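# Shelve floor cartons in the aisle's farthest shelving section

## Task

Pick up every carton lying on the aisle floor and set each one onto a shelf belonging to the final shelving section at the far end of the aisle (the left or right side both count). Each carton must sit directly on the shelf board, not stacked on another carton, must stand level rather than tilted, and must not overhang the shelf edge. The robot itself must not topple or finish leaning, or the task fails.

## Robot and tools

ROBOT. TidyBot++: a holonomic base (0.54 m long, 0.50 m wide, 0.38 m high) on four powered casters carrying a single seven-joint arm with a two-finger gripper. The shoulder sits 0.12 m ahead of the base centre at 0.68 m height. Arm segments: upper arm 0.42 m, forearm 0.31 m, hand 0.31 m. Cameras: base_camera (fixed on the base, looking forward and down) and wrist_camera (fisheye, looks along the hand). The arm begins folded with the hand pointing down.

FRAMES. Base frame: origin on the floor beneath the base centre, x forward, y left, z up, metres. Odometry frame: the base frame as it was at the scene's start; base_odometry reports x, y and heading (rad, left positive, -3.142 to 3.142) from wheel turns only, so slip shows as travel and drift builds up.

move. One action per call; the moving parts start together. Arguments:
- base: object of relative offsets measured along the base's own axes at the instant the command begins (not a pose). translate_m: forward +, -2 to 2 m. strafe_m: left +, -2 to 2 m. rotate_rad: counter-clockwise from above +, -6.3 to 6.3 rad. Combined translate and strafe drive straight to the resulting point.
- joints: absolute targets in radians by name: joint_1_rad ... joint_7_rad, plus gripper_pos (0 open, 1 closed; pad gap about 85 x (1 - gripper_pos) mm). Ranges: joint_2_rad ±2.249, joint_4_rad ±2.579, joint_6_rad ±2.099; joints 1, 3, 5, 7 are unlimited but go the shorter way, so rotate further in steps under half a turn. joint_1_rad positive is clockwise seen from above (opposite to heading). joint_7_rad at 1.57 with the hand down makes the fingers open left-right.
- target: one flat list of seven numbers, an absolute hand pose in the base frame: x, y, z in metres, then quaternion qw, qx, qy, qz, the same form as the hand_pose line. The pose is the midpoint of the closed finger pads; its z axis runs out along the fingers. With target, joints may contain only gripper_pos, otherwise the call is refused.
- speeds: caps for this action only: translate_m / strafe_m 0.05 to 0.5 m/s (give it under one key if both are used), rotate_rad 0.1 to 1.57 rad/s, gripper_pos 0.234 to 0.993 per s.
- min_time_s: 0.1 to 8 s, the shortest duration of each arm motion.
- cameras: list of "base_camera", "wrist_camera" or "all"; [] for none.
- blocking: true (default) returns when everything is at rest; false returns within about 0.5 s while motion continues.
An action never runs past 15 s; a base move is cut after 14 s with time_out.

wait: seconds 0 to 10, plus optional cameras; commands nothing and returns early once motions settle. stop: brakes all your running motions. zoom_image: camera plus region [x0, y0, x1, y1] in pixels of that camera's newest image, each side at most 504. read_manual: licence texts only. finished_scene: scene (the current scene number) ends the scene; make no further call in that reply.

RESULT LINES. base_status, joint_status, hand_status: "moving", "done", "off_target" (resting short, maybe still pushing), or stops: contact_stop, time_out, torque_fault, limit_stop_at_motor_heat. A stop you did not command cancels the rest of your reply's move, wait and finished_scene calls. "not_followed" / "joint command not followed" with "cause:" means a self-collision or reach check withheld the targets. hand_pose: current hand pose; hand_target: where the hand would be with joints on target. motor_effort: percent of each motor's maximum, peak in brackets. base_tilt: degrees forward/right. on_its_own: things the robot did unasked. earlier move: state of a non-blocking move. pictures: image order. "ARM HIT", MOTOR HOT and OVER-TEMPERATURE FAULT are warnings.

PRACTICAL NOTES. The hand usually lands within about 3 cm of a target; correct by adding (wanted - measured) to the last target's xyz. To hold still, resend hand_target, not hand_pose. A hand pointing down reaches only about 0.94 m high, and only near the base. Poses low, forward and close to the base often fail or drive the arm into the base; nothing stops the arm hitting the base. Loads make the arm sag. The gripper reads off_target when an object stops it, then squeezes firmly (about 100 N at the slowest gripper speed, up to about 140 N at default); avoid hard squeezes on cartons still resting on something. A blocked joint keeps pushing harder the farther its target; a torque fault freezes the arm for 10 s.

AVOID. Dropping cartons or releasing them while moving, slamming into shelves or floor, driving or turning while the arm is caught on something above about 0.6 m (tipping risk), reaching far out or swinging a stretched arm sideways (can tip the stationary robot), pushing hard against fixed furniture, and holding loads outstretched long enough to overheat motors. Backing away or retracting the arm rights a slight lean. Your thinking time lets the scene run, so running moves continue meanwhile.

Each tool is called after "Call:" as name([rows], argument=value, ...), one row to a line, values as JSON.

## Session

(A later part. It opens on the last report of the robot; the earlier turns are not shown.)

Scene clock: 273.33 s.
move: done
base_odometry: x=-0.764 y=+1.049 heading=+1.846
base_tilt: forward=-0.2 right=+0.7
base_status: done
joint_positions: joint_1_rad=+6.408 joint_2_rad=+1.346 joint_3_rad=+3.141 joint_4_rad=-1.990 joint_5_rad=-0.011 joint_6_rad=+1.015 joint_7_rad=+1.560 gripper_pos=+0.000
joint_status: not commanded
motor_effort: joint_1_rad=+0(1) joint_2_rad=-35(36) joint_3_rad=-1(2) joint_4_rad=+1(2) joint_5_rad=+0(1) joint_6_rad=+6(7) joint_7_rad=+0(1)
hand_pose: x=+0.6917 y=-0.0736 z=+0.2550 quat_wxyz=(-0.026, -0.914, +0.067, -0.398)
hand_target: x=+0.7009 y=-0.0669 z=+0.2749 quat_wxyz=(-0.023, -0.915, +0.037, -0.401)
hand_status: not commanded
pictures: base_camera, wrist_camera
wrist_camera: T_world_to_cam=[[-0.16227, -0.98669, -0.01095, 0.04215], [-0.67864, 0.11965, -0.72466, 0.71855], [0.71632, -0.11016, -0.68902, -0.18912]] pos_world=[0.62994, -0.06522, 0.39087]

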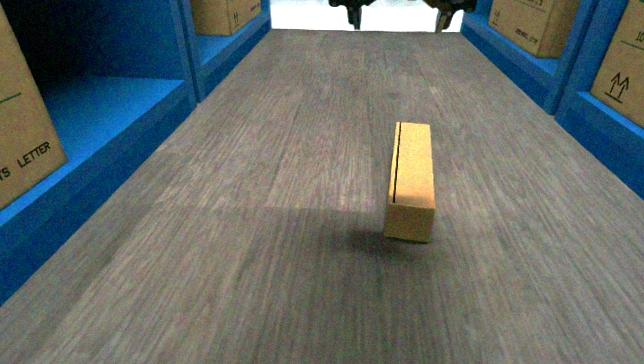

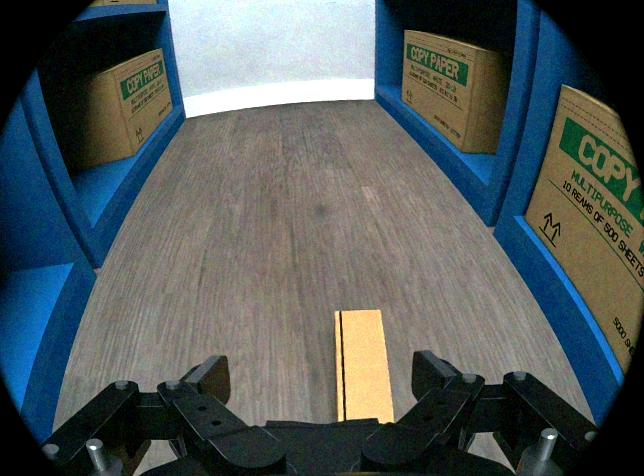

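Call:
zoom_image(camera="base_camera", region=[340, 100, 480, 260])

Scaled by 3.150.

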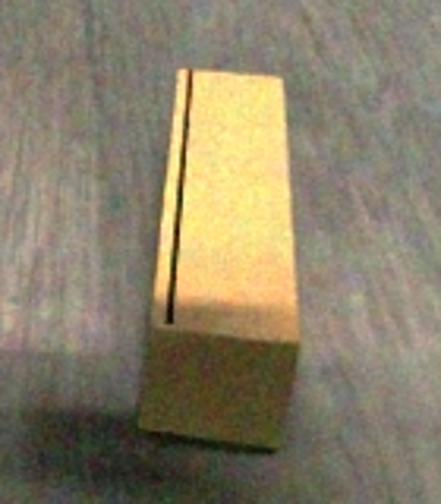

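Call:
move(base={"translate_m": 0.049, "strafe_m": -0.036}, joints={"joint_1_rad": 0.174, "joint_2_rad": 1.742, "joint_4_rad": -1.625}, min_time_s=2, cameras=["all"])

Scene clock: 295.13 s.
move: done
base_odometry: x=-0.743 y=+1.106 heading=+1.847
base_tilt: forward=-0.2 right=+0.6
base_status: done
joint_positions: joint_1_rad=+6.445 joint_2_rad=+1.700 joint_3_rad=+3.141 joint_4_rad=-1.645 joint_5_rad=-0.011 joint_6_rad=+1.015 joint_7_rad=+1.560 gripper_pos=+0.000
joint_status: all done
motor_effort: joint_1_rad=+0(2) joint_2_rad=-35(37) joint_3_rad=-1(1) joint_4_rad=+1(3) joint_5_rad=+1(1) joint_6_rad=+6(7) joint_7_rad=+0(1)
hand_pose: x=+0.6907 y=-0.0950 z=+0.1055 quat_wxyz=(-0.033, -0.915, +0.084, -0.393)
hand_target: x=+0.6696 y=-0.0875 z=+0.0769 quat_wxyz=(-0.028, -0.928, +0.058, -0.367)
hand_status: not commanded
pictures: base_camera, wrist_camera
wrist_camera: T_world_to_cam=[[-0.19856, -0.98003, -0.01054, 0.04499], [-0.68061, 0.14561, -0.71803, 0.61523], [0.70522, -0.1354, -0.69594, -0.28772]] pos_world=[0.63057, -0.08445, 0.24199]

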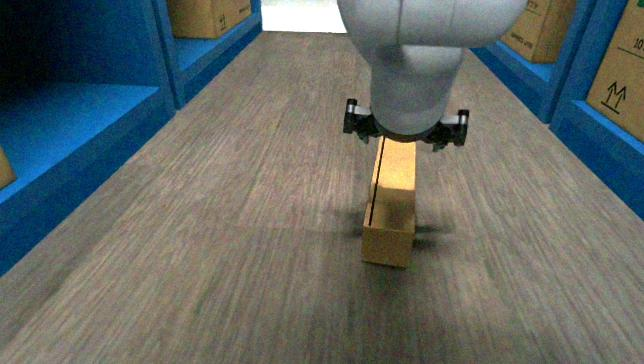

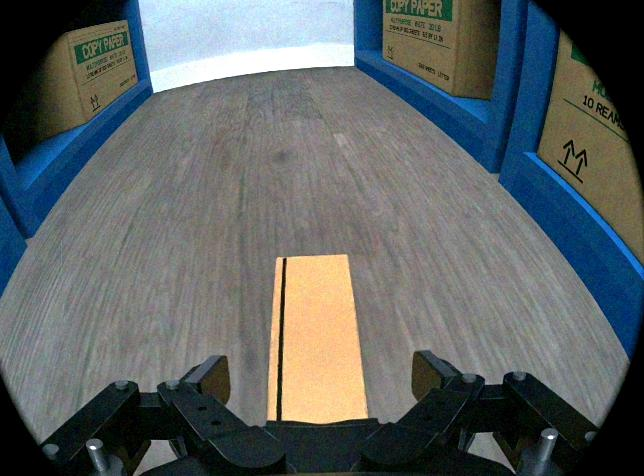

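Call:
move(joints={"joint_2_rad": 1.923, "joint_4_rad": -1.423, "joint_6_rad": 0.932, "gripper_pos": 0.28}, min_time_s=2.5, cameras=["all"])

Scene clock: 302.10 s.
move: done
base_odometry: x=-0.743 y=+1.106 heading=+1.847
base_tilt: forward=-0.2 right=+0.7
base_status: not commanded
joint_positions: joint_1_rad=+6.446 joint_2_rad=+1.873 joint_3_rad=+3.141 joint_4_rad=-1.445 joint_5_rad=-0.011 joint_6_rad=+0.983 joint_7_rad=+1.560 gripper_pos=+0.280
joint_status: all done
motor_effort: joint_1_rad=+0(1) joint_2_rad=-34(36) joint_3_rad=+0(1) joint_4_rad=+1(2) joint_5_rad=+0(1) joint_6_rad=+6(7) joint_7_rad=+0(1)
hand_pose: x=+0.6825 y=-0.0938 z=+0.0318 quat_wxyz=(-0.033, -0.916, +0.084, -0.391)
hand_target: x=+0.6505 y=-0.0844 z=-0.0036 quat_wxyz=(-0.027, -0.933, +0.058, -0.355)
hand_status: not commanded
pictures: base_camera, wrist_camera
wrist_camera: T_world_to_cam=[[-0.19917, -0.97991, -0.01074, 0.04413], [-0.68435, 0.14692, -0.7142, 0.55908], [0.70143, -0.1349, -0.69986, -0.33031]] pos_world=[0.62308, -0.08345, 0.1686]

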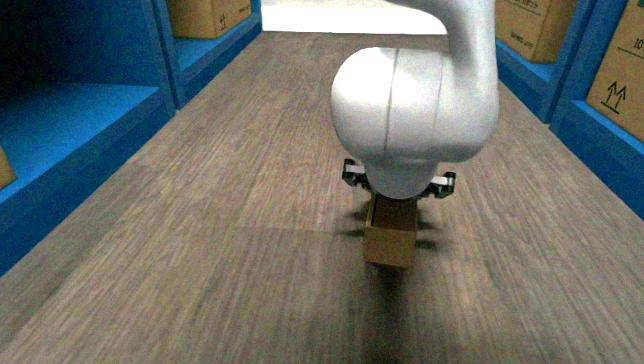

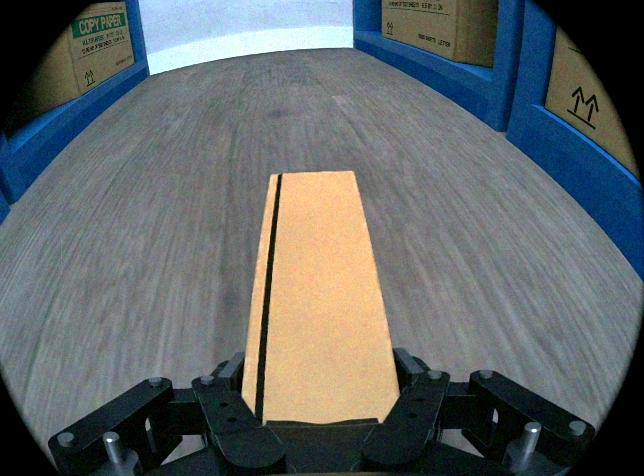

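Call:
move(joints={"gripper_pos": 0.335}, speeds={"gripper_pos": 0.234})

Call:
move(joints={"gripper_pos": 0.352}, speeds={"gripper_pos": 0.234})

Scene clock: 305.17 s.
move: done
base_odometry: x=-0.743 y=+1.106 heading=+1.847
base_tilt: forward=-0.2 right=+0.7
base_status: not commanded
joint_positions: joint_1_rad=+6.446 joint_2_rad=+1.873 joint_3_rad=+3.141 joint_4_rad=-1.445 joint_5_rad=-0.011 joint_6_rad=+0.982 joint_7_rad=+1.560 gripper_pos=+0.333
joint_status: all done
motor_effort: joint_1_rad=+1(1) joint_2_rad=-31(34) joint_3_rad=+0(1) joint_4_rad=+1(2) joint_5_rad=+0(1) joint_6_rad=+3(6) joint_7_rad=+0(0)
hand_pose: x=+0.6826 y=-0.0939 z=+0.0318 quat_wxyz=(-0.033, -0.916, +0.084, -0.391)
hand_target: x=+0.6505 y=-0.0844 z=-0.0036 quat_wxyz=(-0.027, -0.933, +0.058, -0.355)
hand_status: not commanded
pictures: none

Scene clock: 306.43 s.
move: done
base_odometry: x=-0.743 y=+1.106 heading=+1.847
base_tilt: forward=-0.2 right=+0.7
base_status: not commanded
joint_positions: joint_1_rad=+6.446 joint_2_rad=+1.873 joint_3_rad=+3.141 joint_4_rad=-1.445 joint_5_rad=-0.011 joint_6_rad=+0.982 joint_7_rad=+1.560 gripper_pos=+0.349
joint_status: all done
motor_effort: joint_1_rad=+0(1) joint_2_rad=-27(30) joint_3_rad=+0(1) joint_4_rad=+1(2) joint_5_rad=+0(1) joint_6_rad=+1(3) joint_7_rad=+0(1)
hand_pose: x=+0.6826 y=-0.0939 z=+0.0318 quat_wxyz=(-0.033, -0.916, +0.084, -0.391)
hand_target: x=+0.6505 y=-0.0844 z=-0.0036 quat_wxyz=(-0.027, -0.933, +0.058, -0.355)
hand_status: not commanded
pictures: none

Call:
move(joints={"joint_2_rad": 1.42, "joint_4_rad": -1.95, "joint_6_rad": 1.04}, min_time_s=2)

Call:
move(base={"translate_m": 0.30, "strafe_m": 0.03}, joints={"joint_1_rad": 0.037, "joint_2_rad": -0.45, "joint_4_rad": -2.50, "joint_6_rad": -0.30}, min_time_s=3, cameras=["all"])

Scene clock: 324.07 s.
move: done
base_odometry: x=-0.743 y=+1.106 heading=+1.847
base_tilt: forward=-0.2 right=+0.7
base_status: not commanded
joint_positions: joint_1_rad=+6.446 joint_2_rad=+1.472 joint_3_rad=+3.141 joint_4_rad=-1.931 joint_5_rad=-0.011 joint_6_rad=+0.994 joint_7_rad=+1.560 gripper_pos=+0.349
joint_status: all done
motor_effort: joint_1_rad=+0(0) joint_2_rad=-34(35) joint_3_rad=-1(1) joint_4_rad=+0(2) joint_5_rad=+0(1) joint_6_rad=+6(6) joint_7_rad=+0(1)
hand_pose: x=+0.6572 y=-0.0897 z=+0.1881 quat_wxyz=(-0.030, -0.930, +0.085, -0.357)
hand_target: x=+0.6825 y=-0.0895 z=+0.2246 quat_wxyz=(-0.030, -0.917, +0.058, -0.394)
hand_status: not commanded
pictures: none

Scene clock: 327.37 s.
move: done
base_odometry: x=-0.854 y=+1.387 heading=+1.846
base_tilt: forward=-0.2 right=+0.7
base_status: done
joint_positions: joint_1_rad=+6.333 joint_2_rad=-0.423 joint_3_rad=+3.141 joint_4_rad=-2.476 joint_5_rad=-0.011 joint_6_rad=-0.248 joint_7_rad=+1.560 gripper_pos=+0.349
joint_status: all done
motor_effort: joint_1_rad=+0(2) joint_2_rad=-3(38) joint_3_rad=+0(2) joint_4_rad=+17(17) joint_5_rad=+0(1) joint_6_rad=+6(7) joint_7_rad=+1(1)
hand_pose: x=+0.4564 y=-0.0146 z=+0.7120 quat_wxyz=(-0.005, -0.912, +0.032, -0.408)
hand_target: x=+0.4361 y=-0.0132 z=+0.6970 quat_wxyz=(-0.021, -0.923, -0.005, -0.385)
hand_status: not commanded
pictures: base_camera, wrist_camera
wrist_camera: T_world_to_cam=[[-0.08149, -0.9964, -0.02331, 0.03898], [-0.67175, 0.07219, -0.73725, 0.88816], [0.73628, -0.04442, -0.67522, 0.28291]] pos_world=[0.3915, -0.01271, 0.84672]

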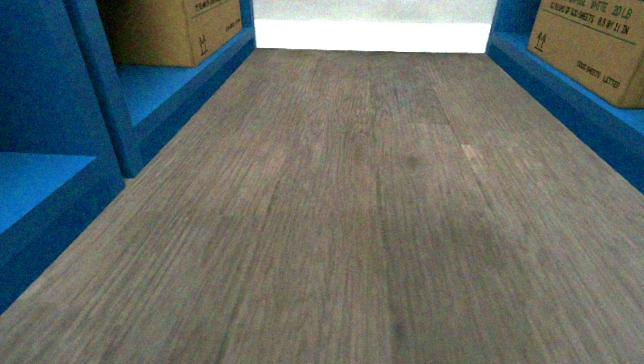

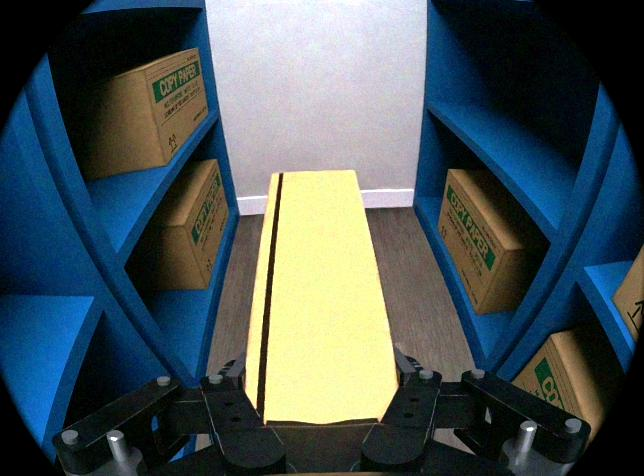

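Call:
move(base={"translate_m": 1.10, "strafe_m": 0.007, "rotate_rad": -0.03}, joints={"joint_1_rad": 0.037, "joint_2_rad": -0.57, "joint_4_rad": -2.515, "joint_6_rad": -0.43}, min_time_s=2, cameras=["all"])

Scene clock: 344.77 s.
move: done
base_odometry: x=-1.160 y=+2.444 heading=+1.816
base_tilt: forward=-0.2 right=+0.7
base_status: done
joint_positions: joint_1_rad=+6.330 joint_2_rad=-0.545 joint_3_rad=+3.141 joint_4_rad=-2.495 joint_5_rad=-0.011 joint_6_rad=-0.391 joint_7_rad=+1.560 gripper_pos=+0.349
joint_status: all done
motor_effort: joint_1_rad=+0(2) joint_2_rad=+0(3) joint_3_rad=+1(1) joint_4_rad=+17(19) joint_5_rad=+0(1) joint_6_rad=+6(11) joint_7_rad=+0(1)
hand_pose: x=+0.4161 y=-0.0113 z=+0.7086 quat_wxyz=(-0.003, -0.920, +0.030, -0.390)
hand_target: x=+0.4002 y=-0.0130 z=+0.6970 quat_wxyz=(-0.022, -0.927, -0.003, -0.373)
hand_status: not commanded
pictures: base_camera, wrist_camera
wrist_camera: T_world_to_cam=[[-0.07796, -0.9967, -0.02274, 0.03714], [-0.70061, 0.071, -0.71001, 0.85104], [0.70928, -0.03943, -0.70383, 0.34201]] pos_world=[0.35656, -0.00992, 0.84581]

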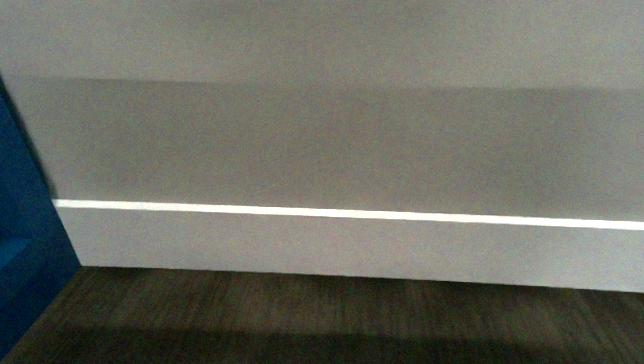

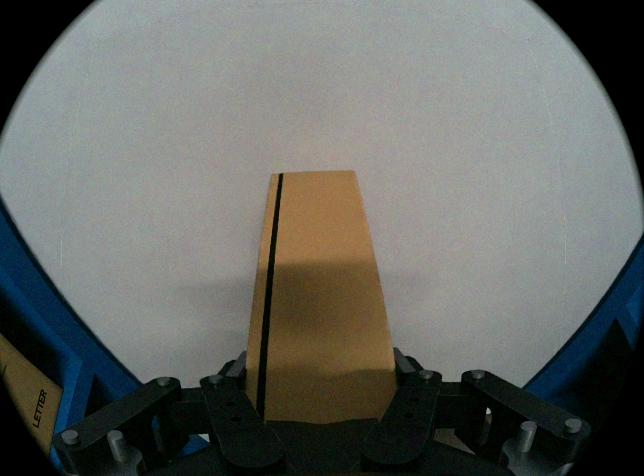

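Call:
move(base={"translate_m": -0.07})

Call:
move(joints={"joint_1_rad": 1.60}, min_time_s=3, cameras=["all"])

Scene clock: 353.33 s.
move: done
base_odometry: x=-1.143 y=+2.376 heading=+1.816
base_tilt: forward=-0.2 right=+0.7
base_status: done
joint_positions: joint_1_rad=+6.330 joint_2_rad=-0.554 joint_3_rad=+3.141 joint_4_rad=-2.496 joint_5_rad=-0.011 joint_6_rad=-0.391 joint_7_rad=+1.560 gripper_pos=+0.349
joint_status: not commanded
motor_effort: joint_1_rad=+0(0) joint_2_rad=+0(2) joint_3_rad=+0(1) joint_4_rad=+17(18) joint_5_rad=+0(1) joint_6_rad=+6(7) joint_7_rad=+0(1)
hand_pose: x=+0.4155 y=-0.0112 z=+0.7107 quat_wxyz=(-0.003, -0.919, +0.030, -0.393)
hand_target: x=+0.4002 y=-0.0130 z=+0.6970 quat_wxyz=(-0.022, -0.927, -0.003, -0.373)
hand_status: not commanded
pictures: none

Scene clock: 356.63 s.
move: done
base_odometry: x=-1.143 y=+2.376 heading=+1.816
base_tilt: forward=-0.2 right=+0.7
base_status: not commanded
joint_positions: joint_1_rad=+7.871 joint_2_rad=-0.554 joint_3_rad=+3.141 joint_4_rad=-2.496 joint_5_rad=-0.011 joint_6_rad=-0.391 joint_7_rad=+1.560 gripper_pos=+0.349
joint_status: all done
motor_effort: joint_1_rad=+0(2) joint_2_rad=+0(1) joint_3_rad=+0(1) joint_4_rad=+17(17) joint_5_rad=+1(1) joint_6_rad=+7(7) joint_7_rad=+0(1)
hand_pose: x=+0.1166 y=-0.2967 z=+0.7107 quat_wxyz=(-0.276, -0.638, +0.662, -0.280)
hand_target: x=+0.1082 y=-0.2813 z=+0.6970 quat_wxyz=(-0.279, -0.661, +0.651, -0.250)
hand_status: not commanded
pictures: base_camera, wrist_camera
wrist_camera: T_world_to_cam=[[-0.99858, 0.04812, -0.02299, 0.14679], [0.05005, 0.69696, -0.71536, 0.76489], [-0.0184, -0.71549, -0.69838, 0.42504]] pos_world=[0.11612, -0.23605, 0.84739]

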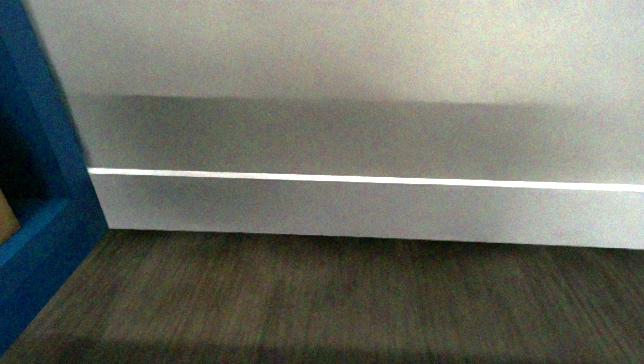

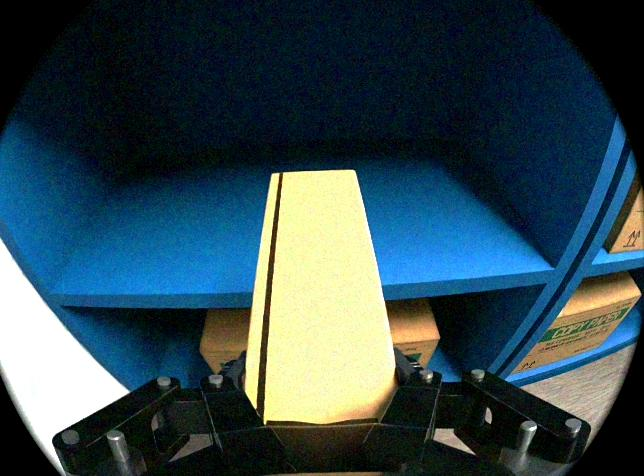

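Call:
move(joints={"joint_2_rad": 0.655, "joint_4_rad": -1.676, "joint_6_rad": 0.02}, min_time_s=4, cameras=["wrist_camera"])

Scene clock: 371.50 s.
move: done
base_odometry: x=-1.143 y=+2.376 heading=+1.816
base_tilt: forward=-0.3 right=+0.7
base_status: not commanded
joint_positions: joint_1_rad=+7.871 joint_2_rad=+0.616 joint_3_rad=+3.141 joint_4_rad=-1.712 joint_5_rad=-0.011 joint_6_rad=-0.030 joint_7_rad=+1.560 gripper_pos=+0.349
joint_status: all done
motor_effort: joint_1_rad=+0(1) joint_2_rad=-35(37) joint_3_rad=+0(1) joint_4_rad=+14(18) joint_5_rad=+0(1) joint_6_rad=+6(7) joint_7_rad=+0(0)
hand_pose: x=+0.1085 y=-0.6912 z=+0.5886 quat_wxyz=(-0.269, -0.641, +0.666, -0.271)
hand_target: x=+0.0997 y=-0.7137 z=+0.5889 quat_wxyz=(-0.296, -0.654, +0.639, -0.274)
hand_status: not commanded
wrist_camera: T_world_to_cam=[[-0.99843, 0.05219, -0.02018, 0.15611], [0.05144, 0.71442, -0.69782, 0.95449], [-0.022, -0.69777, -0.71599, 0.08035]] pos_world=[0.10853, -0.63399, 0.72674]

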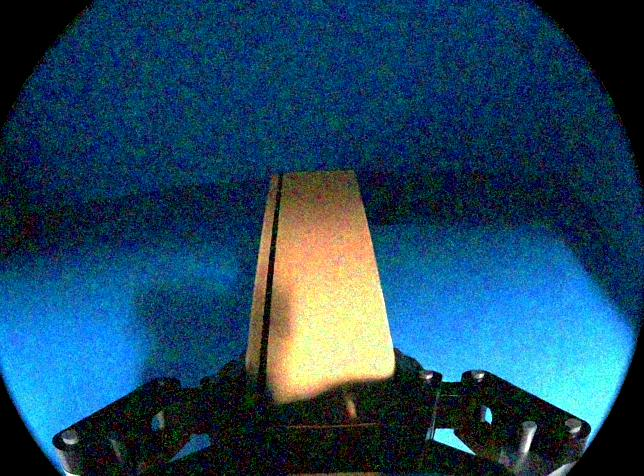

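Call:
move(joints={"joint_2_rad": 0.704, "joint_4_rad": -1.763, "joint_6_rad": 0.122}, min_time_s=1.5, cameras=["wrist_camera"])

Scene clock: 378.63 s.
move: done
base_odometry: x=-1.143 y=+2.376 heading=+1.816
base_tilt: forward=-0.2 right=+0.7
base_status: not commanded
joint_positions: joint_1_rad=+7.871 joint_2_rad=+0.657 joint_3_rad=+3.141 joint_4_rad=-1.741 joint_5_rad=-0.011 joint_6_rad=+0.073 joint_7_rad=+1.560 gripper_pos=+0.349
joint_status: all done
motor_effort: joint_1_rad=+0(1) joint_2_rad=-36(36) joint_3_rad=+0(1) joint_4_rad=+13(15) joint_5_rad=+0(1) joint_6_rad=+7(7) joint_7_rad=+0(1)
hand_pose: x=+0.1081 y=-0.6967 z=+0.5708 quat_wxyz=(-0.280, -0.636, +0.662, -0.281)
hand_target: x=+0.1013 y=-0.6910 z=+0.5394 quat_wxyz=(-0.284, -0.660, +0.644, -0.264)
hand_status: not commanded
wrist_camera: T_world_to_cam=[[-0.99842, 0.05228, -0.02058, 0.1559], [0.05104, 0.69069, -0.72134, 0.94299], [-0.0235, -0.72125, -0.69227, 0.03402]] pos_world=[0.10833, -0.63493, 0.70697]

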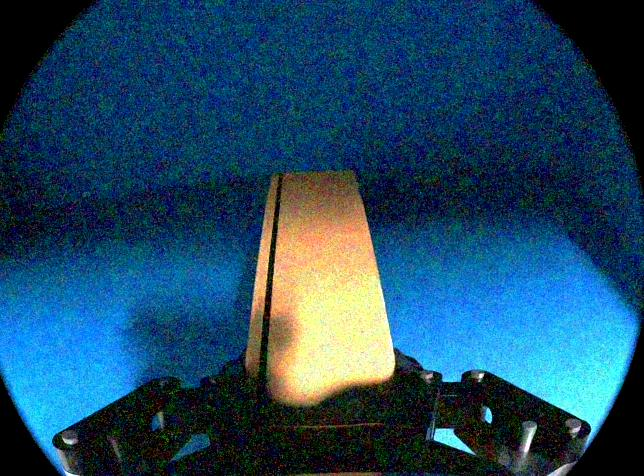

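Call:
move(joints={"joint_2_rad": 0.728, "joint_4_rad": -1.772, "joint_6_rad": 0.148}, min_time_s=1.5)

Call:
move(joints={"joint_2_rad": 0.742, "joint_4_rad": -1.776, "joint_6_rad": 0.160}, min_time_s=1)

Scene clock: 383.37 s.
move: done
base_odometry: x=-1.143 y=+2.376 heading=+1.816
base_tilt: forward=-0.2 right=+0.7
base_status: not commanded
joint_positions: joint_1_rad=+7.871 joint_2_rad=+0.669 joint_3_rad=+3.141 joint_4_rad=-1.744 joint_5_rad=-0.011 joint_6_rad=+0.101 joint_7_rad=+1.560 gripper_pos=+0.349
joint_status: all done
motor_effort: joint_1_rad=+0(1) joint_2_rad=-34(37) joint_3_rad=-1(1) joint_4_rad=+13(14) joint_5_rad=+0(1) joint_6_rad=+6(8) joint_7_rad=+0(0)
hand_pose: x=+0.1079 y=-0.6998 z=+0.5669 quat_wxyz=(-0.285, -0.634, +0.660, -0.285)
hand_target: x=+0.1016 y=-0.6889 z=+0.5249 quat_wxyz=(-0.281, -0.661, +0.645, -0.262)
hand_status: not commanded
pictures: none

Scene clock: 384.63 s.
move: done
base_odometry: x=-1.143 y=+2.376 heading=+1.816
base_tilt: forward=-0.2 right=+0.7
base_status: not commanded
joint_positions: joint_1_rad=+7.871 joint_2_rad=+0.674 joint_3_rad=+3.141 joint_4_rad=-1.744 joint_5_rad=-0.011 joint_6_rad=+0.116 joint_7_rad=+1.560 gripper_pos=+0.349
joint_status: all done
motor_effort: joint_1_rad=+0(0) joint_2_rad=-32(34) joint_3_rad=+0(1) joint_4_rad=+12(13) joint_5_rad=+0(1) joint_6_rad=+6(7) joint_7_rad=+0(0)
hand_pose: x=+0.1078 y=-0.7022 z=+0.5671 quat_wxyz=(-0.288, -0.633, +0.658, -0.288)
hand_target: x=+0.1018 y=-0.6874 z=+0.5162 quat_wxyz=(-0.279, -0.662, +0.645, -0.260)
hand_status: not commanded
pictures: none

Call:
move(joints={"joint_6_rad": 0.033}, min_time_s=1)

Call:
move(joints={"joint_2_rad": 0.750}, min_time_s=1, cameras=["wrist_camera"])

Scene clock: 389.67 s.
move: done
base_odometry: x=-1.143 y=+2.376 heading=+1.816
base_tilt: forward=-0.2 right=+0.7
base_status: not commanded
joint_positions: joint_1_rad=+7.871 joint_2_rad=+0.674 joint_3_rad=+3.141 joint_4_rad=-1.744 joint_5_rad=-0.011 joint_6_rad=+0.104 joint_7_rad=+1.560 gripper_pos=+0.349
joint_status: all done
motor_effort: joint_1_rad=+1(1) joint_2_rad=-27(33) joint_3_rad=+0(1) joint_4_rad=+7(12) joint_5_rad=+0(1) joint_6_rad=+2(7) joint_7_rad=+0(0)
hand_pose: x=+0.1079 y=-0.6997 z=+0.5644 quat_wxyz=(-0.284, -0.635, +0.660, -0.285)
hand_target: x=+0.1014 y=-0.6577 z=+0.4902 quat_wxyz=(-0.237, -0.677, +0.661, -0.219)
hand_status: not commanded
pictures: none

Scene clock: 390.97 s.
move: done
base_odometry: x=-1.143 y=+2.376 heading=+1.816
base_tilt: forward=-0.2 right=+0.7
base_status: not commanded
joint_positions: joint_1_rad=+7.871 joint_2_rad=+0.674 joint_3_rad=+3.141 joint_4_rad=-1.744 joint_5_rad=-0.011 joint_6_rad=+0.104 joint_7_rad=+1.560 gripper_pos=+0.349
joint_status: all done
motor_effort: joint_1_rad=+0(0) joint_2_rad=-27(28) joint_3_rad=+0(1) joint_4_rad=+7(8) joint_5_rad=+0(0) joint_6_rad=+2(2) joint_7_rad=+0(1)
hand_pose: x=+0.1079 y=-0.6997 z=+0.5644 quat_wxyz=(-0.284, -0.635, +0.660, -0.285)
hand_target: x=+0.1015 y=-0.6561 z=+0.4849 quat_wxyz=(-0.234, -0.678, +0.662, -0.216)
hand_status: not commanded
wrist_camera: T_world_to_cam=[[-0.99842, 0.0523, -0.02062, 0.15578], [0.05083, 0.68325, -0.72841, 0.93918], [-0.024, -0.72831, -0.68483, 0.01829]] pos_world=[0.10823, -0.63652, 0.69985]

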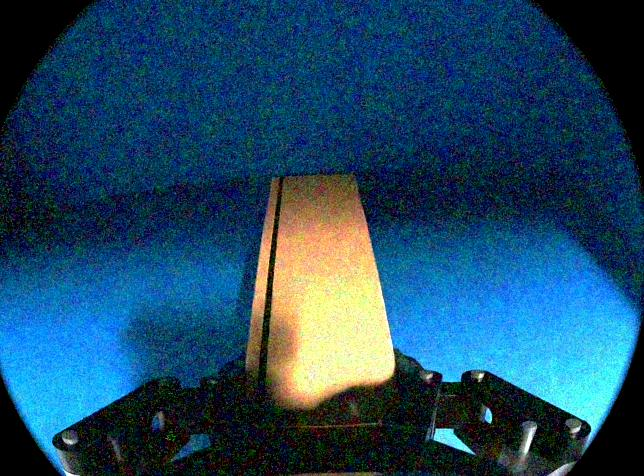

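Call:
move(joints={"joint_2_rad": 0.715, "joint_6_rad": 0.06}, min_time_s=0.5)

Call:
move(joints={"gripper_pos": 0.1}, speeds={"gripper_pos": 0.25}, cameras=["wrist_camera"])

Scene clock: 398.23 s.
move: done
base_odometry: x=-1.143 y=+2.376 heading=+1.816
base_tilt: forward=-0.2 right=+0.7
base_status: not commanded
joint_positions: joint_1_rad=+7.871 joint_2_rad=+0.674 joint_3_rad=+3.141 joint_4_rad=-1.744 joint_5_rad=-0.011 joint_6_rad=+0.104 joint_7_rad=+1.560 gripper_pos=+0.349
joint_status: all done
motor_effort: joint_1_rad=+0(1) joint_2_rad=-27(28) joint_3_rad=-1(1) joint_4_rad=+7(7) joint_5_rad=+0(0) joint_6_rad=+2(3) joint_7_rad=+0(0)
hand_pose: x=+0.1079 y=-0.6997 z=+0.5644 quat_wxyz=(-0.284, -0.635, +0.660, -0.285)
hand_target: x=+0.1014 y=-0.6691 z=+0.5134 quat_wxyz=(-0.255, -0.671, +0.655, -0.236)
hand_status: not commanded
pictures: none

Scene clock: 399.83 s.
move: done
base_odometry: x=-1.143 y=+2.376 heading=+1.816
base_tilt: forward=-0.2 right=+0.7
base_status: not commanded
joint_positions: joint_1_rad=+7.872 joint_2_rad=+0.674 joint_3_rad=+3.141 joint_4_rad=-1.751 joint_5_rad=-0.011 joint_6_rad=+0.103 joint_7_rad=+1.560 gripper_pos=+0.100
joint_status: all done
motor_effort: joint_1_rad=+0(1) joint_2_rad=-35(36) joint_3_rad=-1(1) joint_4_rad=+13(13) joint_5_rad=+0(1) joint_6_rad=+6(6) joint_7_rad=+0(0)
hand_pose: x=+0.1078 y=-0.6964 z=+0.5611 quat_wxyz=(-0.281, -0.636, +0.661, -0.282)
hand_target: x=+0.1014 y=-0.6691 z=+0.5134 quat_wxyz=(-0.255, -0.671, +0.655, -0.236)
hand_status: not commanded
wrist_camera: T_world_to_cam=[[-0.9984, 0.05266, -0.02045, 0.15561], [0.05114, 0.68873, -0.72321, 0.93541], [-0.024, -0.7231, -0.69032, 0.02519]] pos_world=[0.10813, -0.63423, 0.69707]

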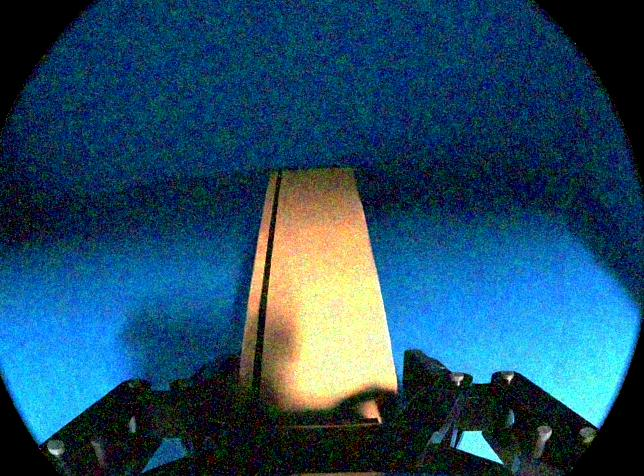

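Call:
move(joints={"joint_2_rad": -0.57, "joint_4_rad": -2.515, "joint_6_rad": -0.43}, min_time_s=3, cameras=["wrist_camera"])

Scene clock: 409.43 s.
move: done
base_odometry: x=-1.143 y=+2.376 heading=+1.816
base_tilt: forward=-0.2 right=+0.7
base_status: not commanded
joint_positions: joint_1_rad=+7.873 joint_2_rad=-0.548 joint_3_rad=+3.141 joint_4_rad=-2.489 joint_5_rad=-0.011 joint_6_rad=-0.379 joint_7_rad=+1.560 gripper_pos=+0.100
joint_status: all done
motor_effort: joint_1_rad=+0(1) joint_2_rad=+0(35) joint_3_rad=+0(1) joint_4_rad=+16(18) joint_5_rad=+0(1) joint_6_rad=+6(7) joint_7_rad=+0(1)
hand_pose: x=+0.1160 y=-0.3018 z=+0.7151 quat_wxyz=(-0.281, -0.636, +0.660, -0.284)
hand_target: x=+0.1082 y=-0.2813 z=+0.6970 quat_wxyz=(-0.279, -0.661, +0.651, -0.250)
hand_status: not commanded
wrist_camera: T_world_to_cam=[[-0.99851, 0.04938, -0.02335, 0.14724], [0.05095, 0.68772, -0.72419, 0.77502], [-0.0197, -0.7243, -0.68921, 0.41536]] pos_world=[0.11572, -0.23943, 0.85096]

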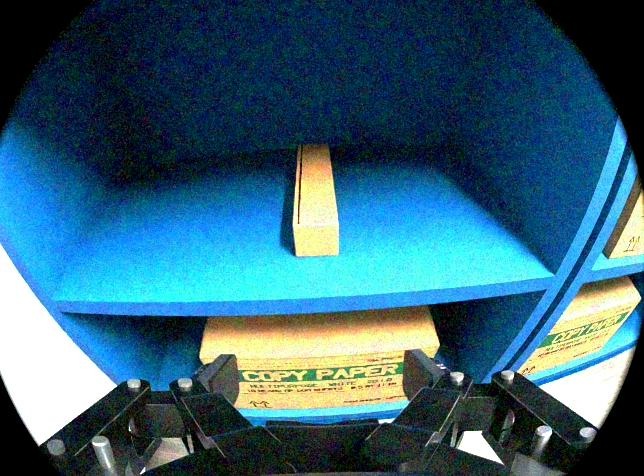

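Call:
move(base={"translate_m": -2.0, "strafe_m": -0.188, "rotate_rad": 0.03}, joints={"joint_1_rad": 0.037, "gripper_pos": 0}, cameras=["base_camera"])

Scene clock: 417.10 s.
move: done
base_odometry: x=-0.476 y=+0.481 heading=+1.846
base_tilt: forward=-0.2 right=+0.7
base_status: done
joint_positions: joint_1_rad=+6.332 joint_2_rad=-0.553 joint_3_rad=+3.141 joint_4_rad=-2.491 joint_5_rad=-0.011 joint_6_rad=-0.383 joint_7_rad=+1.560 gripper_pos=+0.000
joint_status: all done
motor_effort: joint_1_rad=+0(2) joint_2_rad=+0(2) joint_3_rad=+0(1) joint_4_rad=+17(17) joint_5_rad=+0(1) joint_6_rad=+6(7) joint_7_rad=+0(1)
hand_pose: x=+0.4188 y=-0.0120 z=+0.7148 quat_wxyz=(-0.004, -0.916, +0.031, -0.399)
hand_target: x=+0.4002 y=-0.0130 z=+0.6970 quat_wxyz=(-0.022, -0.927, -0.003, -0.373)
hand_status: not commanded

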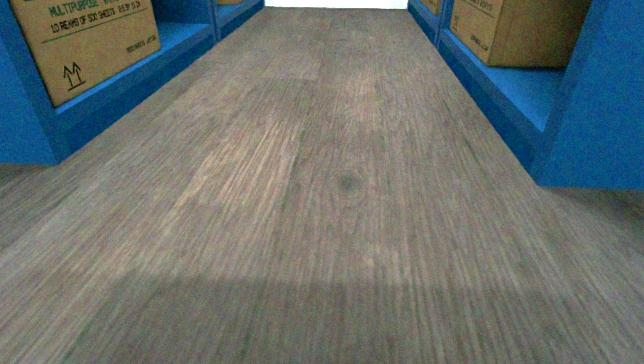

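Call:
move(base={"translate_m": -0.094, "strafe_m": -0.006}, joints={"joint_1_rad": -1.571, "joint_2_rad": 1.60, "joint_4_rad": -1.78, "joint_6_rad": 1.06}, min_time_s=3, cameras=["wrist_camera"])

Scene clock: 488.57 s.
move: done
base_odometry: x=-0.445 y=+0.392 heading=+1.846
base_tilt: forward=-0.2 right=+0.7
base_status: done
joint_positions: joint_1_rad=+4.720 joint_2_rad=+1.554 joint_3_rad=+3.141 joint_4_rad=-1.802 joint_5_rad=-0.011 joint_6_rad=+1.012 joint_7_rad=+1.560 gripper_pos=+0.000
joint_status: all done
motor_effort: joint_1_rad=+0(3) joint_2_rad=-35(38) joint_3_rad=-1(1) joint_4_rad=+0(17) joint_5_rad=+1(1) joint_6_rad=+6(7) joint_7_rad=+0(1)
hand_pose: x=+0.1249 y=+0.5763 z=+0.1640 quat_wxyz=(+0.273, -0.661, -0.642, -0.276)
hand_target: x=+0.1094 y=+0.5741 z=+0.1521 quat_wxyz=(+0.286, -0.632, -0.664, -0.279)
hand_status: not commanded
wrist_camera: T_world_to_cam=[[0.99891, -0.04553, -0.01, -0.09707], [-0.03923, -0.70523, -0.70789, 0.58302], [0.02518, 0.70752, -0.70625, -0.15622]] pos_world=[0.12377, 0.51727, 0.30141]

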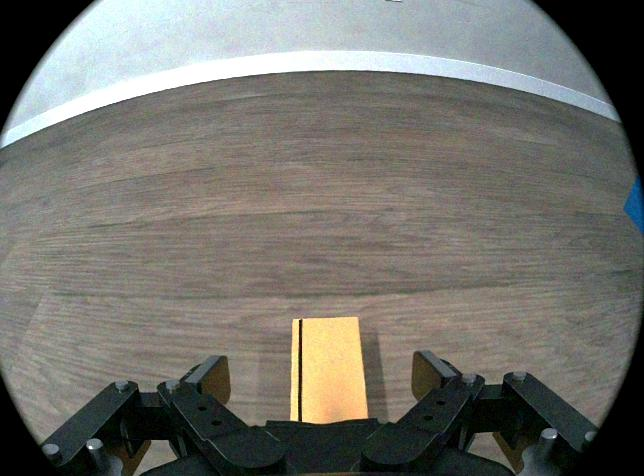

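Call:
move(joints={"joint_1_rad": -1.555, "joint_2_rad": 1.923, "joint_4_rad": -1.433, "joint_6_rad": 0.932, "gripper_pos": 0.26}, min_time_s=3, cameras=["wrist_camera"])

Call:
move(joints={"gripper_pos": 0.335}, speeds={"gripper_pos": 0.234})

Call:
move(joints={"gripper_pos": 0.352}, speeds={"gripper_pos": 0.234})

Scene clock: 496.50 s.
move: done
base_odometry: x=-0.445 y=+0.392 heading=+1.846
base_tilt: forward=-0.2 right=+0.6
base_status: not commanded
joint_positions: joint_1_rad=+4.720 joint_2_rad=+1.875 joint_3_rad=+3.141 joint_4_rad=-1.453 joint_5_rad=-0.011 joint_6_rad=+0.979 joint_7_rad=+1.560 gripper_pos=+0.260
joint_status: all done
motor_effort: joint_1_rad=+1(2) joint_2_rad=-28(36) joint_3_rad=+0(1) joint_4_rad=+1(2) joint_5_rad=+0(1) joint_6_rad=+3(7) joint_7_rad=+0(1)
hand_pose: x=+0.1248 y=+0.5648 z=+0.0282 quat_wxyz=(+0.271, -0.662, -0.643, -0.275)
hand_target: x=+0.1186 y=+0.5327 z=-0.0050 quat_wxyz=(+0.249, -0.651, -0.673, -0.247)
hand_status: not commanded
wrist_camera: T_world_to_cam=[[0.99889, -0.04593, -0.01029, -0.09867], [-0.03983, -0.70841, -0.70468, 0.4805], [0.02508, 0.7043, -0.70946, -0.2421]] pos_world=[0.12377, 0.50638, 0.16582]

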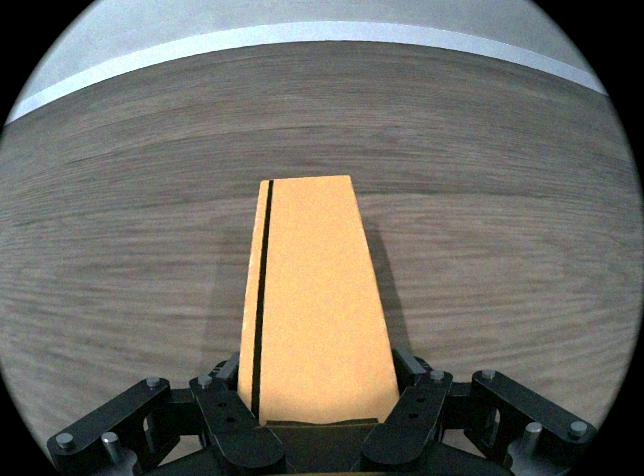

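Scene clock: 497.77 s.
move: done
base_odometry: x=-0.445 y=+0.392 heading=+1.846
base_tilt: forward=-0.2 right=+0.7
base_status: not commanded
joint_positions: joint_1_rad=+4.720 joint_2_rad=+1.875 joint_3_rad=+3.141 joint_4_rad=-1.451 joint_5_rad=-0.011 joint_6_rad=+0.979 joint_7_rad=+1.560 gripper_pos=+0.332
joint_status: all done
motor_effort: joint_1_rad=+3(3) joint_2_rad=-23(29) joint_3_rad=+1(2) joint_4_rad=+2(3) joint_5_rad=-2(3) joint_6_rad=-2(3) joint_7_rad=+1(1)
hand_pose: x=+0.1244 y=+0.5655 z=+0.0284 quat_wxyz=(+0.272, -0.661, -0.643, -0.275)
hand_target: x=+0.1186 y=+0.5327 z=-0.0050 quat_wxyz=(+0.249, -0.651, -0.673, -0.247)
hand_status: not commanded
pictures: none

Scene clock: 498.93 s.
move: done
base_odometry: x=-0.445 y=+0.392 heading=+1.846
base_tilt: forward=-0.2 right=+0.7
base_status: not commanded
joint_positions: joint_1_rad=+4.720 joint_2_rad=+1.875 joint_3_rad=+3.141 joint_4_rad=-1.451 joint_5_rad=-0.011 joint_6_rad=+0.979 joint_7_rad=+1.560 gripper_pos=+0.348
joint_status: all done
motor_effort: joint_1_rad=+1(3) joint_2_rad=-21(23) joint_3_rad=+1(2) joint_4_rad=+3(5) joint_5_rad=-1(2) joint_6_rad=-3(4) joint_7_rad=+0(1)
hand_pose: x=+0.1244 y=+0.5656 z=+0.0285 quat_wxyz=(+0.272, -0.661, -0.643, -0.275)
hand_target: x=+0.1186 y=+0.5327 z=-0.0050 quat_wxyz=(+0.249, -0.651, -0.673, -0.247)
hand_status: not commanded
pictures: none

Call:
move(joints={"joint_2_rad": 1.42, "joint_4_rad": -1.95, "joint_6_rad": 1.04}, min_time_s=2)

Call:
move(joints={"joint_1_rad": 0.037, "joint_2_rad": -0.57, "joint_4_rad": -2.515, "joint_6_rad": -0.43}, min_time_s=3)

Call:
move(base={"translate_m": 1.879, "strafe_m": 0.139, "rotate_rad": -0.03}, cameras=["all"])

Scene clock: 509.90 s.
move: done
base_odometry: x=-0.445 y=+0.392 heading=+1.846
base_tilt: forward=-0.2 right=+0.7
base_status: not commanded
joint_positions: joint_1_rad=+4.721 joint_2_rad=+1.472 joint_3_rad=+3.141 joint_4_rad=-1.931 joint_5_rad=-0.011 joint_6_rad=+0.994 joint_7_rad=+1.560 gripper_pos=+0.348
joint_status: all done
motor_effort: joint_1_rad=+0(2) joint_2_rad=-34(36) joint_3_rad=-1(1) joint_4_rad=+0(4) joint_5_rad=+0(1) joint_6_rad=+6(7) joint_7_rad=+0(1)
hand_pose: x=+0.1250 y=+0.5456 z=+0.1881 quat_wxyz=(+0.251, -0.670, -0.651, -0.255)
hand_target: x=+0.1186 y=+0.5706 z=+0.2246 quat_wxyz=(+0.280, -0.639, -0.660, -0.278)
hand_status: not commanded
pictures: none

Scene clock: 513.20 s.
move: done
base_odometry: x=-0.445 y=+0.392 heading=+1.846
base_tilt: forward=-0.2 right=+0.7
base_status: not commanded
joint_positions: joint_1_rad=+6.308 joint_2_rad=-0.546 joint_3_rad=+3.141 joint_4_rad=-2.491 joint_5_rad=-0.011 joint_6_rad=-0.378 joint_7_rad=+1.560 gripper_pos=+0.348
joint_status: all done
motor_effort: joint_1_rad=+0(2) joint_2_rad=-1(37) joint_3_rad=+1(2) joint_4_rad=+17(18) joint_5_rad=+0(1) joint_6_rad=+6(7) joint_7_rad=+0(1)
hand_pose: x=+0.4205 y=-0.0047 z=+0.7139 quat_wxyz=(+0.001, -0.917, +0.020, -0.398)
hand_target: x=+0.4002 y=-0.0130 z=+0.6970 quat_wxyz=(-0.022, -0.927, -0.003, -0.373)
hand_status: not commanded
pictures: none

Scene clock: 518.17 s.
move: done
base_odometry: x=-1.088 y=+2.163 heading=+1.815
base_tilt: forward=-0.2 right=+0.7
base_status: done
joint_positions: joint_1_rad=+6.311 joint_2_rad=-0.553 joint_3_rad=+3.141 joint_4_rad=-2.494 joint_5_rad=-0.011 joint_6_rad=-0.385 joint_7_rad=+1.560 gripper_pos=+0.348
joint_status: not commanded
motor_effort: joint_1_rad=+0(1) joint_2_rad=+0(3) joint_3_rad=+1(1) joint_4_rad=+17(18) joint_5_rad=+0(1) joint_6_rad=+7(7) joint_7_rad=+1(1)
hand_pose: x=+0.4178 y=-0.0056 z=+0.7131 quat_wxyz=(+0.001, -0.918, +0.021, -0.397)
hand_target: x=+0.4002 y=-0.0130 z=+0.6970 quat_wxyz=(-0.022, -0.927, -0.003, -0.373)
hand_status: not commanded
pictures: base_camera, wrist_camera
wrist_camera: T_world_to_cam=[[-0.05826, -0.99804, -0.023, 0.03503], [-0.69072, 0.05693, -0.72088, 0.85851], [0.72077, -0.02611, -0.69268, 0.33145]] pos_world=[0.35613, -0.00526, 0.84928]

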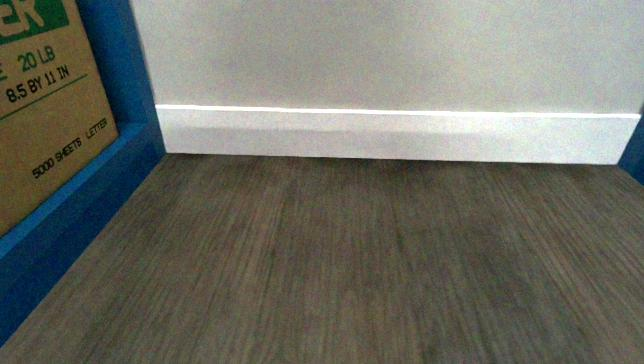

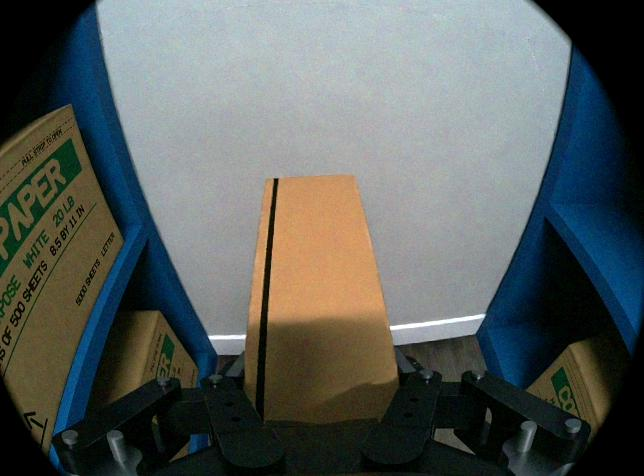

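Call:
move(joints={"joint_1_rad": 1.60}, min_time_s=2.5)

Call:
move(joints={"joint_2_rad": 0.685, "joint_4_rad": -1.70, "joint_6_rad": 0.08}, min_time_s=4, cameras=["wrist_camera"])

Scene clock: 527.37 s.
move: done
base_odometry: x=-1.088 y=+2.163 heading=+1.815
base_tilt: forward=-0.2 right=+0.7
base_status: not commanded
joint_positions: joint_1_rad=+7.871 joint_2_rad=-0.553 joint_3_rad=+3.141 joint_4_rad=-2.494 joint_5_rad=-0.011 joint_6_rad=-0.385 joint_7_rad=+1.560 gripper_pos=+0.348
joint_status: all done
motor_effort: joint_1_rad=+0(2) joint_2_rad=+0(1) joint_3_rad=+0(1) joint_4_rad=+17(17) joint_5_rad=+0(1) joint_6_rad=+6(7) joint_7_rad=+0(1)
hand_pose: x=+0.1166 y=-0.2989 z=+0.7131 quat_wxyz=(-0.279, -0.637, +0.661, -0.283)
hand_target: x=+0.1082 y=-0.2813 z=+0.6970 quat_wxyz=(-0.279, -0.661, +0.651, -0.250)
hand_status: not commanded
pictures: none

Scene clock: 531.67 s.
move: done
base_odometry: x=-1.088 y=+2.163 heading=+1.815
base_tilt: forward=-0.2 right=+0.7
base_status: not commanded
joint_positions: joint_1_rad=+7.871 joint_2_rad=+0.646 joint_3_rad=+3.141 joint_4_rad=-1.736 joint_5_rad=-0.011 joint_6_rad=+0.030 joint_7_rad=+1.560 gripper_pos=+0.348
joint_status: all done
motor_effort: joint_1_rad=+0(0) joint_2_rad=-35(37) joint_3_rad=+0(1) joint_4_rad=+13(18) joint_5_rad=+0(1) joint_6_rad=+6(7) joint_7_rad=+0(1)
hand_pose: x=+0.1086 y=-0.6908 z=+0.5705 quat_wxyz=(-0.271, -0.640, +0.665, -0.273)
hand_target: x=+0.1003 y=-0.7128 z=+0.5705 quat_wxyz=(-0.298, -0.654, +0.638, -0.276)
hand_status: not commanded
wrist_camera: T_world_to_cam=[[-0.99844, 0.05213, -0.02014, 0.15571], [0.05124, 0.71021, -0.70212, 0.94117], [-0.0223, -0.70206, -0.71177, 0.06234]] pos_world=[0.10863, -0.63278, 0.70833]

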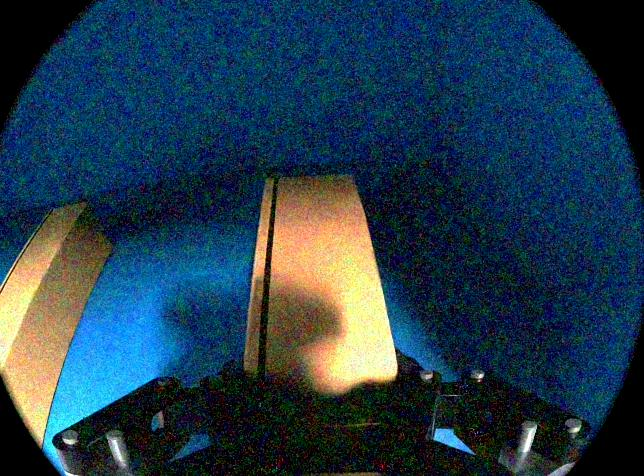

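Call:
move(joints={"joint_2_rad": 0.692, "joint_6_rad": 0.089}, min_time_s=0.8)

Call:
move(joints={"joint_2_rad": 0.698, "joint_6_rad": 0.095}, min_time_s=0.8)

Call:
move(joints={"joint_2_rad": 0.704, "joint_6_rad": 0.100}, min_time_s=0.8)

Scene clock: 537.23 s.
move: done
base_odometry: x=-1.088 y=+2.163 heading=+1.815
base_tilt: forward=-0.2 right=+0.7
base_status: not commanded
joint_positions: joint_1_rad=+7.871 joint_2_rad=+0.646 joint_3_rad=+3.141 joint_4_rad=-1.736 joint_5_rad=-0.011 joint_6_rad=+0.040 joint_7_rad=+1.560 gripper_pos=+0.348
joint_status: all done
motor_effort: joint_1_rad=+0(0) joint_2_rad=-35(36) joint_3_rad=+0(1) joint_4_rad=+14(14) joint_5_rad=+0(1) joint_6_rad=+6(7) joint_7_rad=+0(1)
hand_pose: x=+0.1085 y=-0.6930 z=+0.5728 quat_wxyz=(-0.275, -0.639, +0.664, -0.276)
hand_target: x=+0.1003 y=-0.7139 z=+0.5676 quat_wxyz=(-0.299, -0.654, +0.638, -0.277)
hand_status: not commanded
pictures: none

Scene clock: 538.30 s.
move: done
base_odometry: x=-1.088 y=+2.163 heading=+1.815
base_tilt: forward=-0.2 right=+0.7
base_status: not commanded
joint_positions: joint_1_rad=+7.871 joint_2_rad=+0.648 joint_3_rad=+3.141 joint_4_rad=-1.736 joint_5_rad=-0.011 joint_6_rad=+0.046 joint_7_rad=+1.560 gripper_pos=+0.348
joint_status: all done
motor_effort: joint_1_rad=+0(0) joint_2_rad=-35(36) joint_3_rad=-1(1) joint_4_rad=+14(14) joint_5_rad=+0(1) joint_6_rad=+6(7) joint_7_rad=+0(0)
hand_pose: x=+0.1085 y=-0.6941 z=+0.5729 quat_wxyz=(-0.276, -0.638, +0.663, -0.277)
hand_target: x=+0.1004 y=-0.7145 z=+0.5647 quat_wxyz=(-0.298, -0.654, +0.638, -0.277)
hand_status: not commanded
pictures: none

Scene clock: 539.40 s.
move: done
base_odometry: x=-1.088 y=+2.163 heading=+1.815
base_tilt: forward=-0.2 right=+0.7
base_status: not commanded
joint_positions: joint_1_rad=+7.871 joint_2_rad=+0.654 joint_3_rad=+3.141 joint_4_rad=-1.736 joint_5_rad=-0.011 joint_6_rad=+0.051 joint_7_rad=+1.560 gripper_pos=+0.348
joint_status: all done
motor_effort: joint_1_rad=+0(1) joint_2_rad=-35(36) joint_3_rad=+0(1) joint_4_rad=+13(14) joint_5_rad=+0(1) joint_6_rad=+7(7) joint_7_rad=+0(0)
hand_pose: x=+0.1085 y=-0.6945 z=+0.5698 quat_wxyz=(-0.276, -0.638, +0.664, -0.277)
hand_target: x=+0.1004 y=-0.7148 z=+0.5615 quat_wxyz=(-0.298, -0.654, +0.638, -0.277)
hand_status: not commanded
pictures: none

Call:
move(joints={"joint_2_rad": 0.710}, min_time_s=0.8)

Call:
move(joints={"joint_2_rad": 0.716, "joint_6_rad": 0.105}, min_time_s=0.8)

Call:
move(joints={"joint_2_rad": 0.722}, min_time_s=0.8)

Scene clock: 543.30 s.
move: done
base_odometry: x=-1.088 y=+2.163 heading=+1.815
base_tilt: forward=-0.2 right=+0.7
base_status: not commanded
joint_positions: joint_1_rad=+7.871 joint_2_rad=+0.660 joint_3_rad=+3.141 joint_4_rad=-1.736 joint_5_rad=-0.011 joint_6_rad=+0.051 joint_7_rad=+1.560 gripper_pos=+0.348
joint_status: all done
motor_effort: joint_1_rad=+0(0) joint_2_rad=-35(36) joint_3_rad=-1(1) joint_4_rad=+13(14) joint_5_rad=+0(1) joint_6_rad=+6(6) joint_7_rad=+0(0)
hand_pose: x=+0.1085 y=-0.6939 z=+0.5657 quat_wxyz=(-0.274, -0.639, +0.664, -0.275)
hand_target: x=+0.1004 y=-0.7141 z=+0.5572 quat_wxyz=(-0.296, -0.655, +0.639, -0.275)
hand_status: not commanded
pictures: none

Scene clock: 544.37 s.
move: done
base_odometry: x=-1.088 y=+2.163 heading=+1.815
base_tilt: forward=-0.2 right=+0.7
base_status: not commanded
joint_positions: joint_1_rad=+7.871 joint_2_rad=+0.664 joint_3_rad=+3.141 joint_4_rad=-1.735 joint_5_rad=-0.011 joint_6_rad=+0.056 joint_7_rad=+1.560 gripper_pos=+0.348
joint_status: all done
motor_effort: joint_1_rad=+0(1) joint_2_rad=-35(36) joint_3_rad=+0(1) joint_4_rad=+13(14) joint_5_rad=+0(1) joint_6_rad=+6(7) joint_7_rad=+0(0)
hand_pose: x=+0.1084 y=-0.6947 z=+0.5642 quat_wxyz=(-0.274, -0.639, +0.664, -0.275)
hand_target: x=+0.1004 y=-0.7144 z=+0.5541 quat_wxyz=(-0.296, -0.655, +0.639, -0.275)
hand_status: not commanded
pictures: none

Scene clock: 545.43 s.
move: done
base_odometry: x=-1.088 y=+2.163 heading=+1.815
base_tilt: forward=-0.2 right=+0.7
base_status: not commanded
joint_positions: joint_1_rad=+7.871 joint_2_rad=+0.666 joint_3_rad=+3.141 joint_4_rad=-1.734 joint_5_rad=-0.011 joint_6_rad=+0.057 joint_7_rad=+1.560 gripper_pos=+0.348
joint_status: all done
motor_effort: joint_1_rad=+0(1) joint_2_rad=-34(36) joint_3_rad=-1(1) joint_4_rad=+13(13) joint_5_rad=+0(1) joint_6_rad=+6(6) joint_7_rad=+0(1)
hand_pose: x=+0.1084 y=-0.6952 z=+0.5638 quat_wxyz=(-0.274, -0.639, +0.664, -0.276)
hand_target: x=+0.1005 y=-0.7136 z=+0.5498 quat_wxyz=(-0.294, -0.656, +0.640, -0.273)
hand_status: not commanded
pictures: none

Call:
move(joints={"joint_2_rad": 0.730}, min_time_s=0.8)

Call:
move(joints={"gripper_pos": 0.1}, speeds={"gripper_pos": 0.25}, cameras=["wrist_camera"])

Scene clock: 548.87 s.
move: done
base_odometry: x=-1.088 y=+2.163 heading=+1.815
base_tilt: forward=-0.2 right=+0.6
base_status: not commanded
joint_positions: joint_1_rad=+7.871 joint_2_rad=+0.668 joint_3_rad=+3.141 joint_4_rad=-1.732 joint_5_rad=-0.011 joint_6_rad=+0.058 joint_7_rad=+1.560 gripper_pos=+0.348
joint_status: all done
motor_effort: joint_1_rad=+0(0) joint_2_rad=-34(34) joint_3_rad=-1(1) joint_4_rad=+12(13) joint_5_rad=+0(1) joint_6_rad=+6(6) joint_7_rad=+0(0)
hand_pose: x=+0.1084 y=-0.6963 z=+0.5635 quat_wxyz=(-0.275, -0.638, +0.664, -0.276)
hand_target: x=+0.1005 y=-0.7125 z=+0.5441 quat_wxyz=(-0.291, -0.657, +0.641, -0.270)
hand_status: not commanded
pictures: none

Scene clock: 550.47 s.
move: done
base_odometry: x=-1.088 y=+2.163 heading=+1.815
base_tilt: forward=-0.2 right=+0.7
base_status: not commanded
joint_positions: joint_1_rad=+7.872 joint_2_rad=+0.676 joint_3_rad=+3.141 joint_4_rad=-1.729 joint_5_rad=-0.011 joint_6_rad=+0.063 joint_7_rad=+1.560 gripper_pos=+0.100
joint_status: all done
motor_effort: joint_1_rad=+0(0) joint_2_rad=-35(35) joint_3_rad=-1(1) joint_4_rad=+13(13) joint_5_rad=+0(1) joint_6_rad=+6(6) joint_7_rad=+0(1)
hand_pose: x=+0.1079 y=-0.6974 z=+0.5599 quat_wxyz=(-0.275, -0.638, +0.664, -0.276)
hand_target: x=+0.1005 y=-0.7125 z=+0.5441 quat_wxyz=(-0.291, -0.657, +0.641, -0.270)
hand_status: not commanded
wrist_camera: T_world_to_cam=[[-0.9984, 0.05286, -0.02014, 0.15563], [0.05154, 0.70343, -0.7089, 0.93751], [-0.0233, -0.7088, -0.70503, 0.04181]] pos_world=[0.10803, -0.63806, 0.69721]

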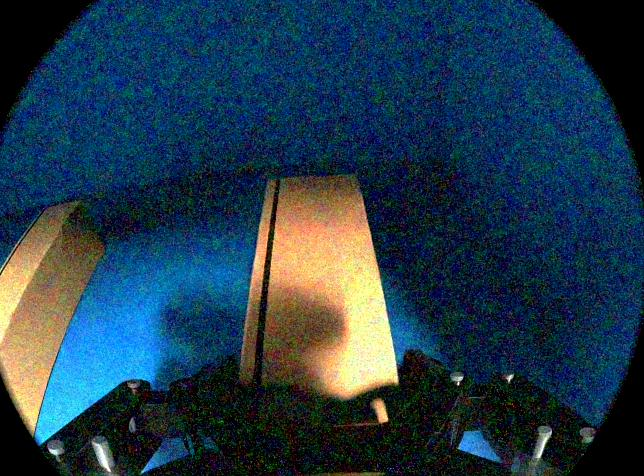

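Now retract.

Call:
move(joints={"joint_2_rad": -0.57, "joint_4_rad": -2.515, "joint_6_rad": -0.43}, min_time_s=3, cameras=["wrist_camera"])

Scene clock: 555.23 s.
move: done
base_odometry: x=-1.088 y=+2.163 heading=+1.815
base_tilt: forward=-0.2 right=+0.6
base_status: not commanded
joint_positions: joint_1_rad=+7.872 joint_2_rad=-0.548 joint_3_rad=+3.141 joint_4_rad=-2.489 joint_5_rad=-0.011 joint_6_rad=-0.379 joint_7_rad=+1.560 gripper_pos=+0.100
joint_status: all done
motor_effort: joint_1_rad=+0(1) joint_2_rad=+0(37) joint_3_rad=+1(1) joint_4_rad=+17(18) joint_5_rad=+0(1) joint_6_rad=+6(7) joint_7_rad=+0(1)
hand_pose: x=+0.1163 y=-0.3017 z=+0.7150 quat_wxyz=(-0.280, -0.636, +0.660, -0.284)
hand_target: x=+0.1082 y=-0.2813 z=+0.6970 quat_wxyz=(-0.279, -0.661, +0.651, -0.250)
hand_status: not commanded
wrist_camera: T_world_to_cam=[[-0.99856, 0.04833, -0.02311, 0.14709], [0.05005, 0.68782, -0.72415, 0.77503], [-0.0191, -0.72427, -0.68925, 0.41527]] pos_world=[0.11602, -0.23943, 0.85087]

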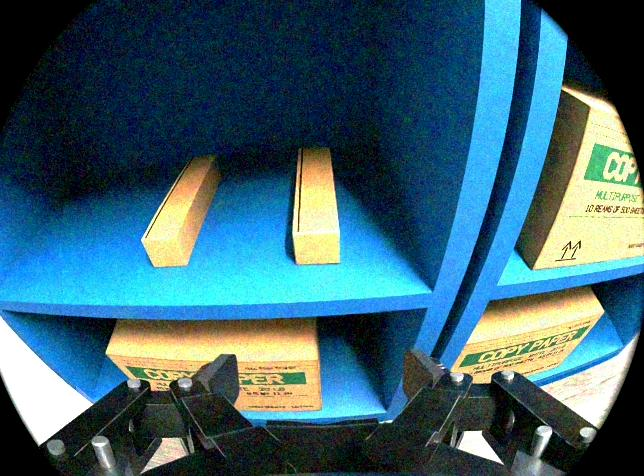

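Call:
finished_scene(scene=1)

The scene is finished: the task was done.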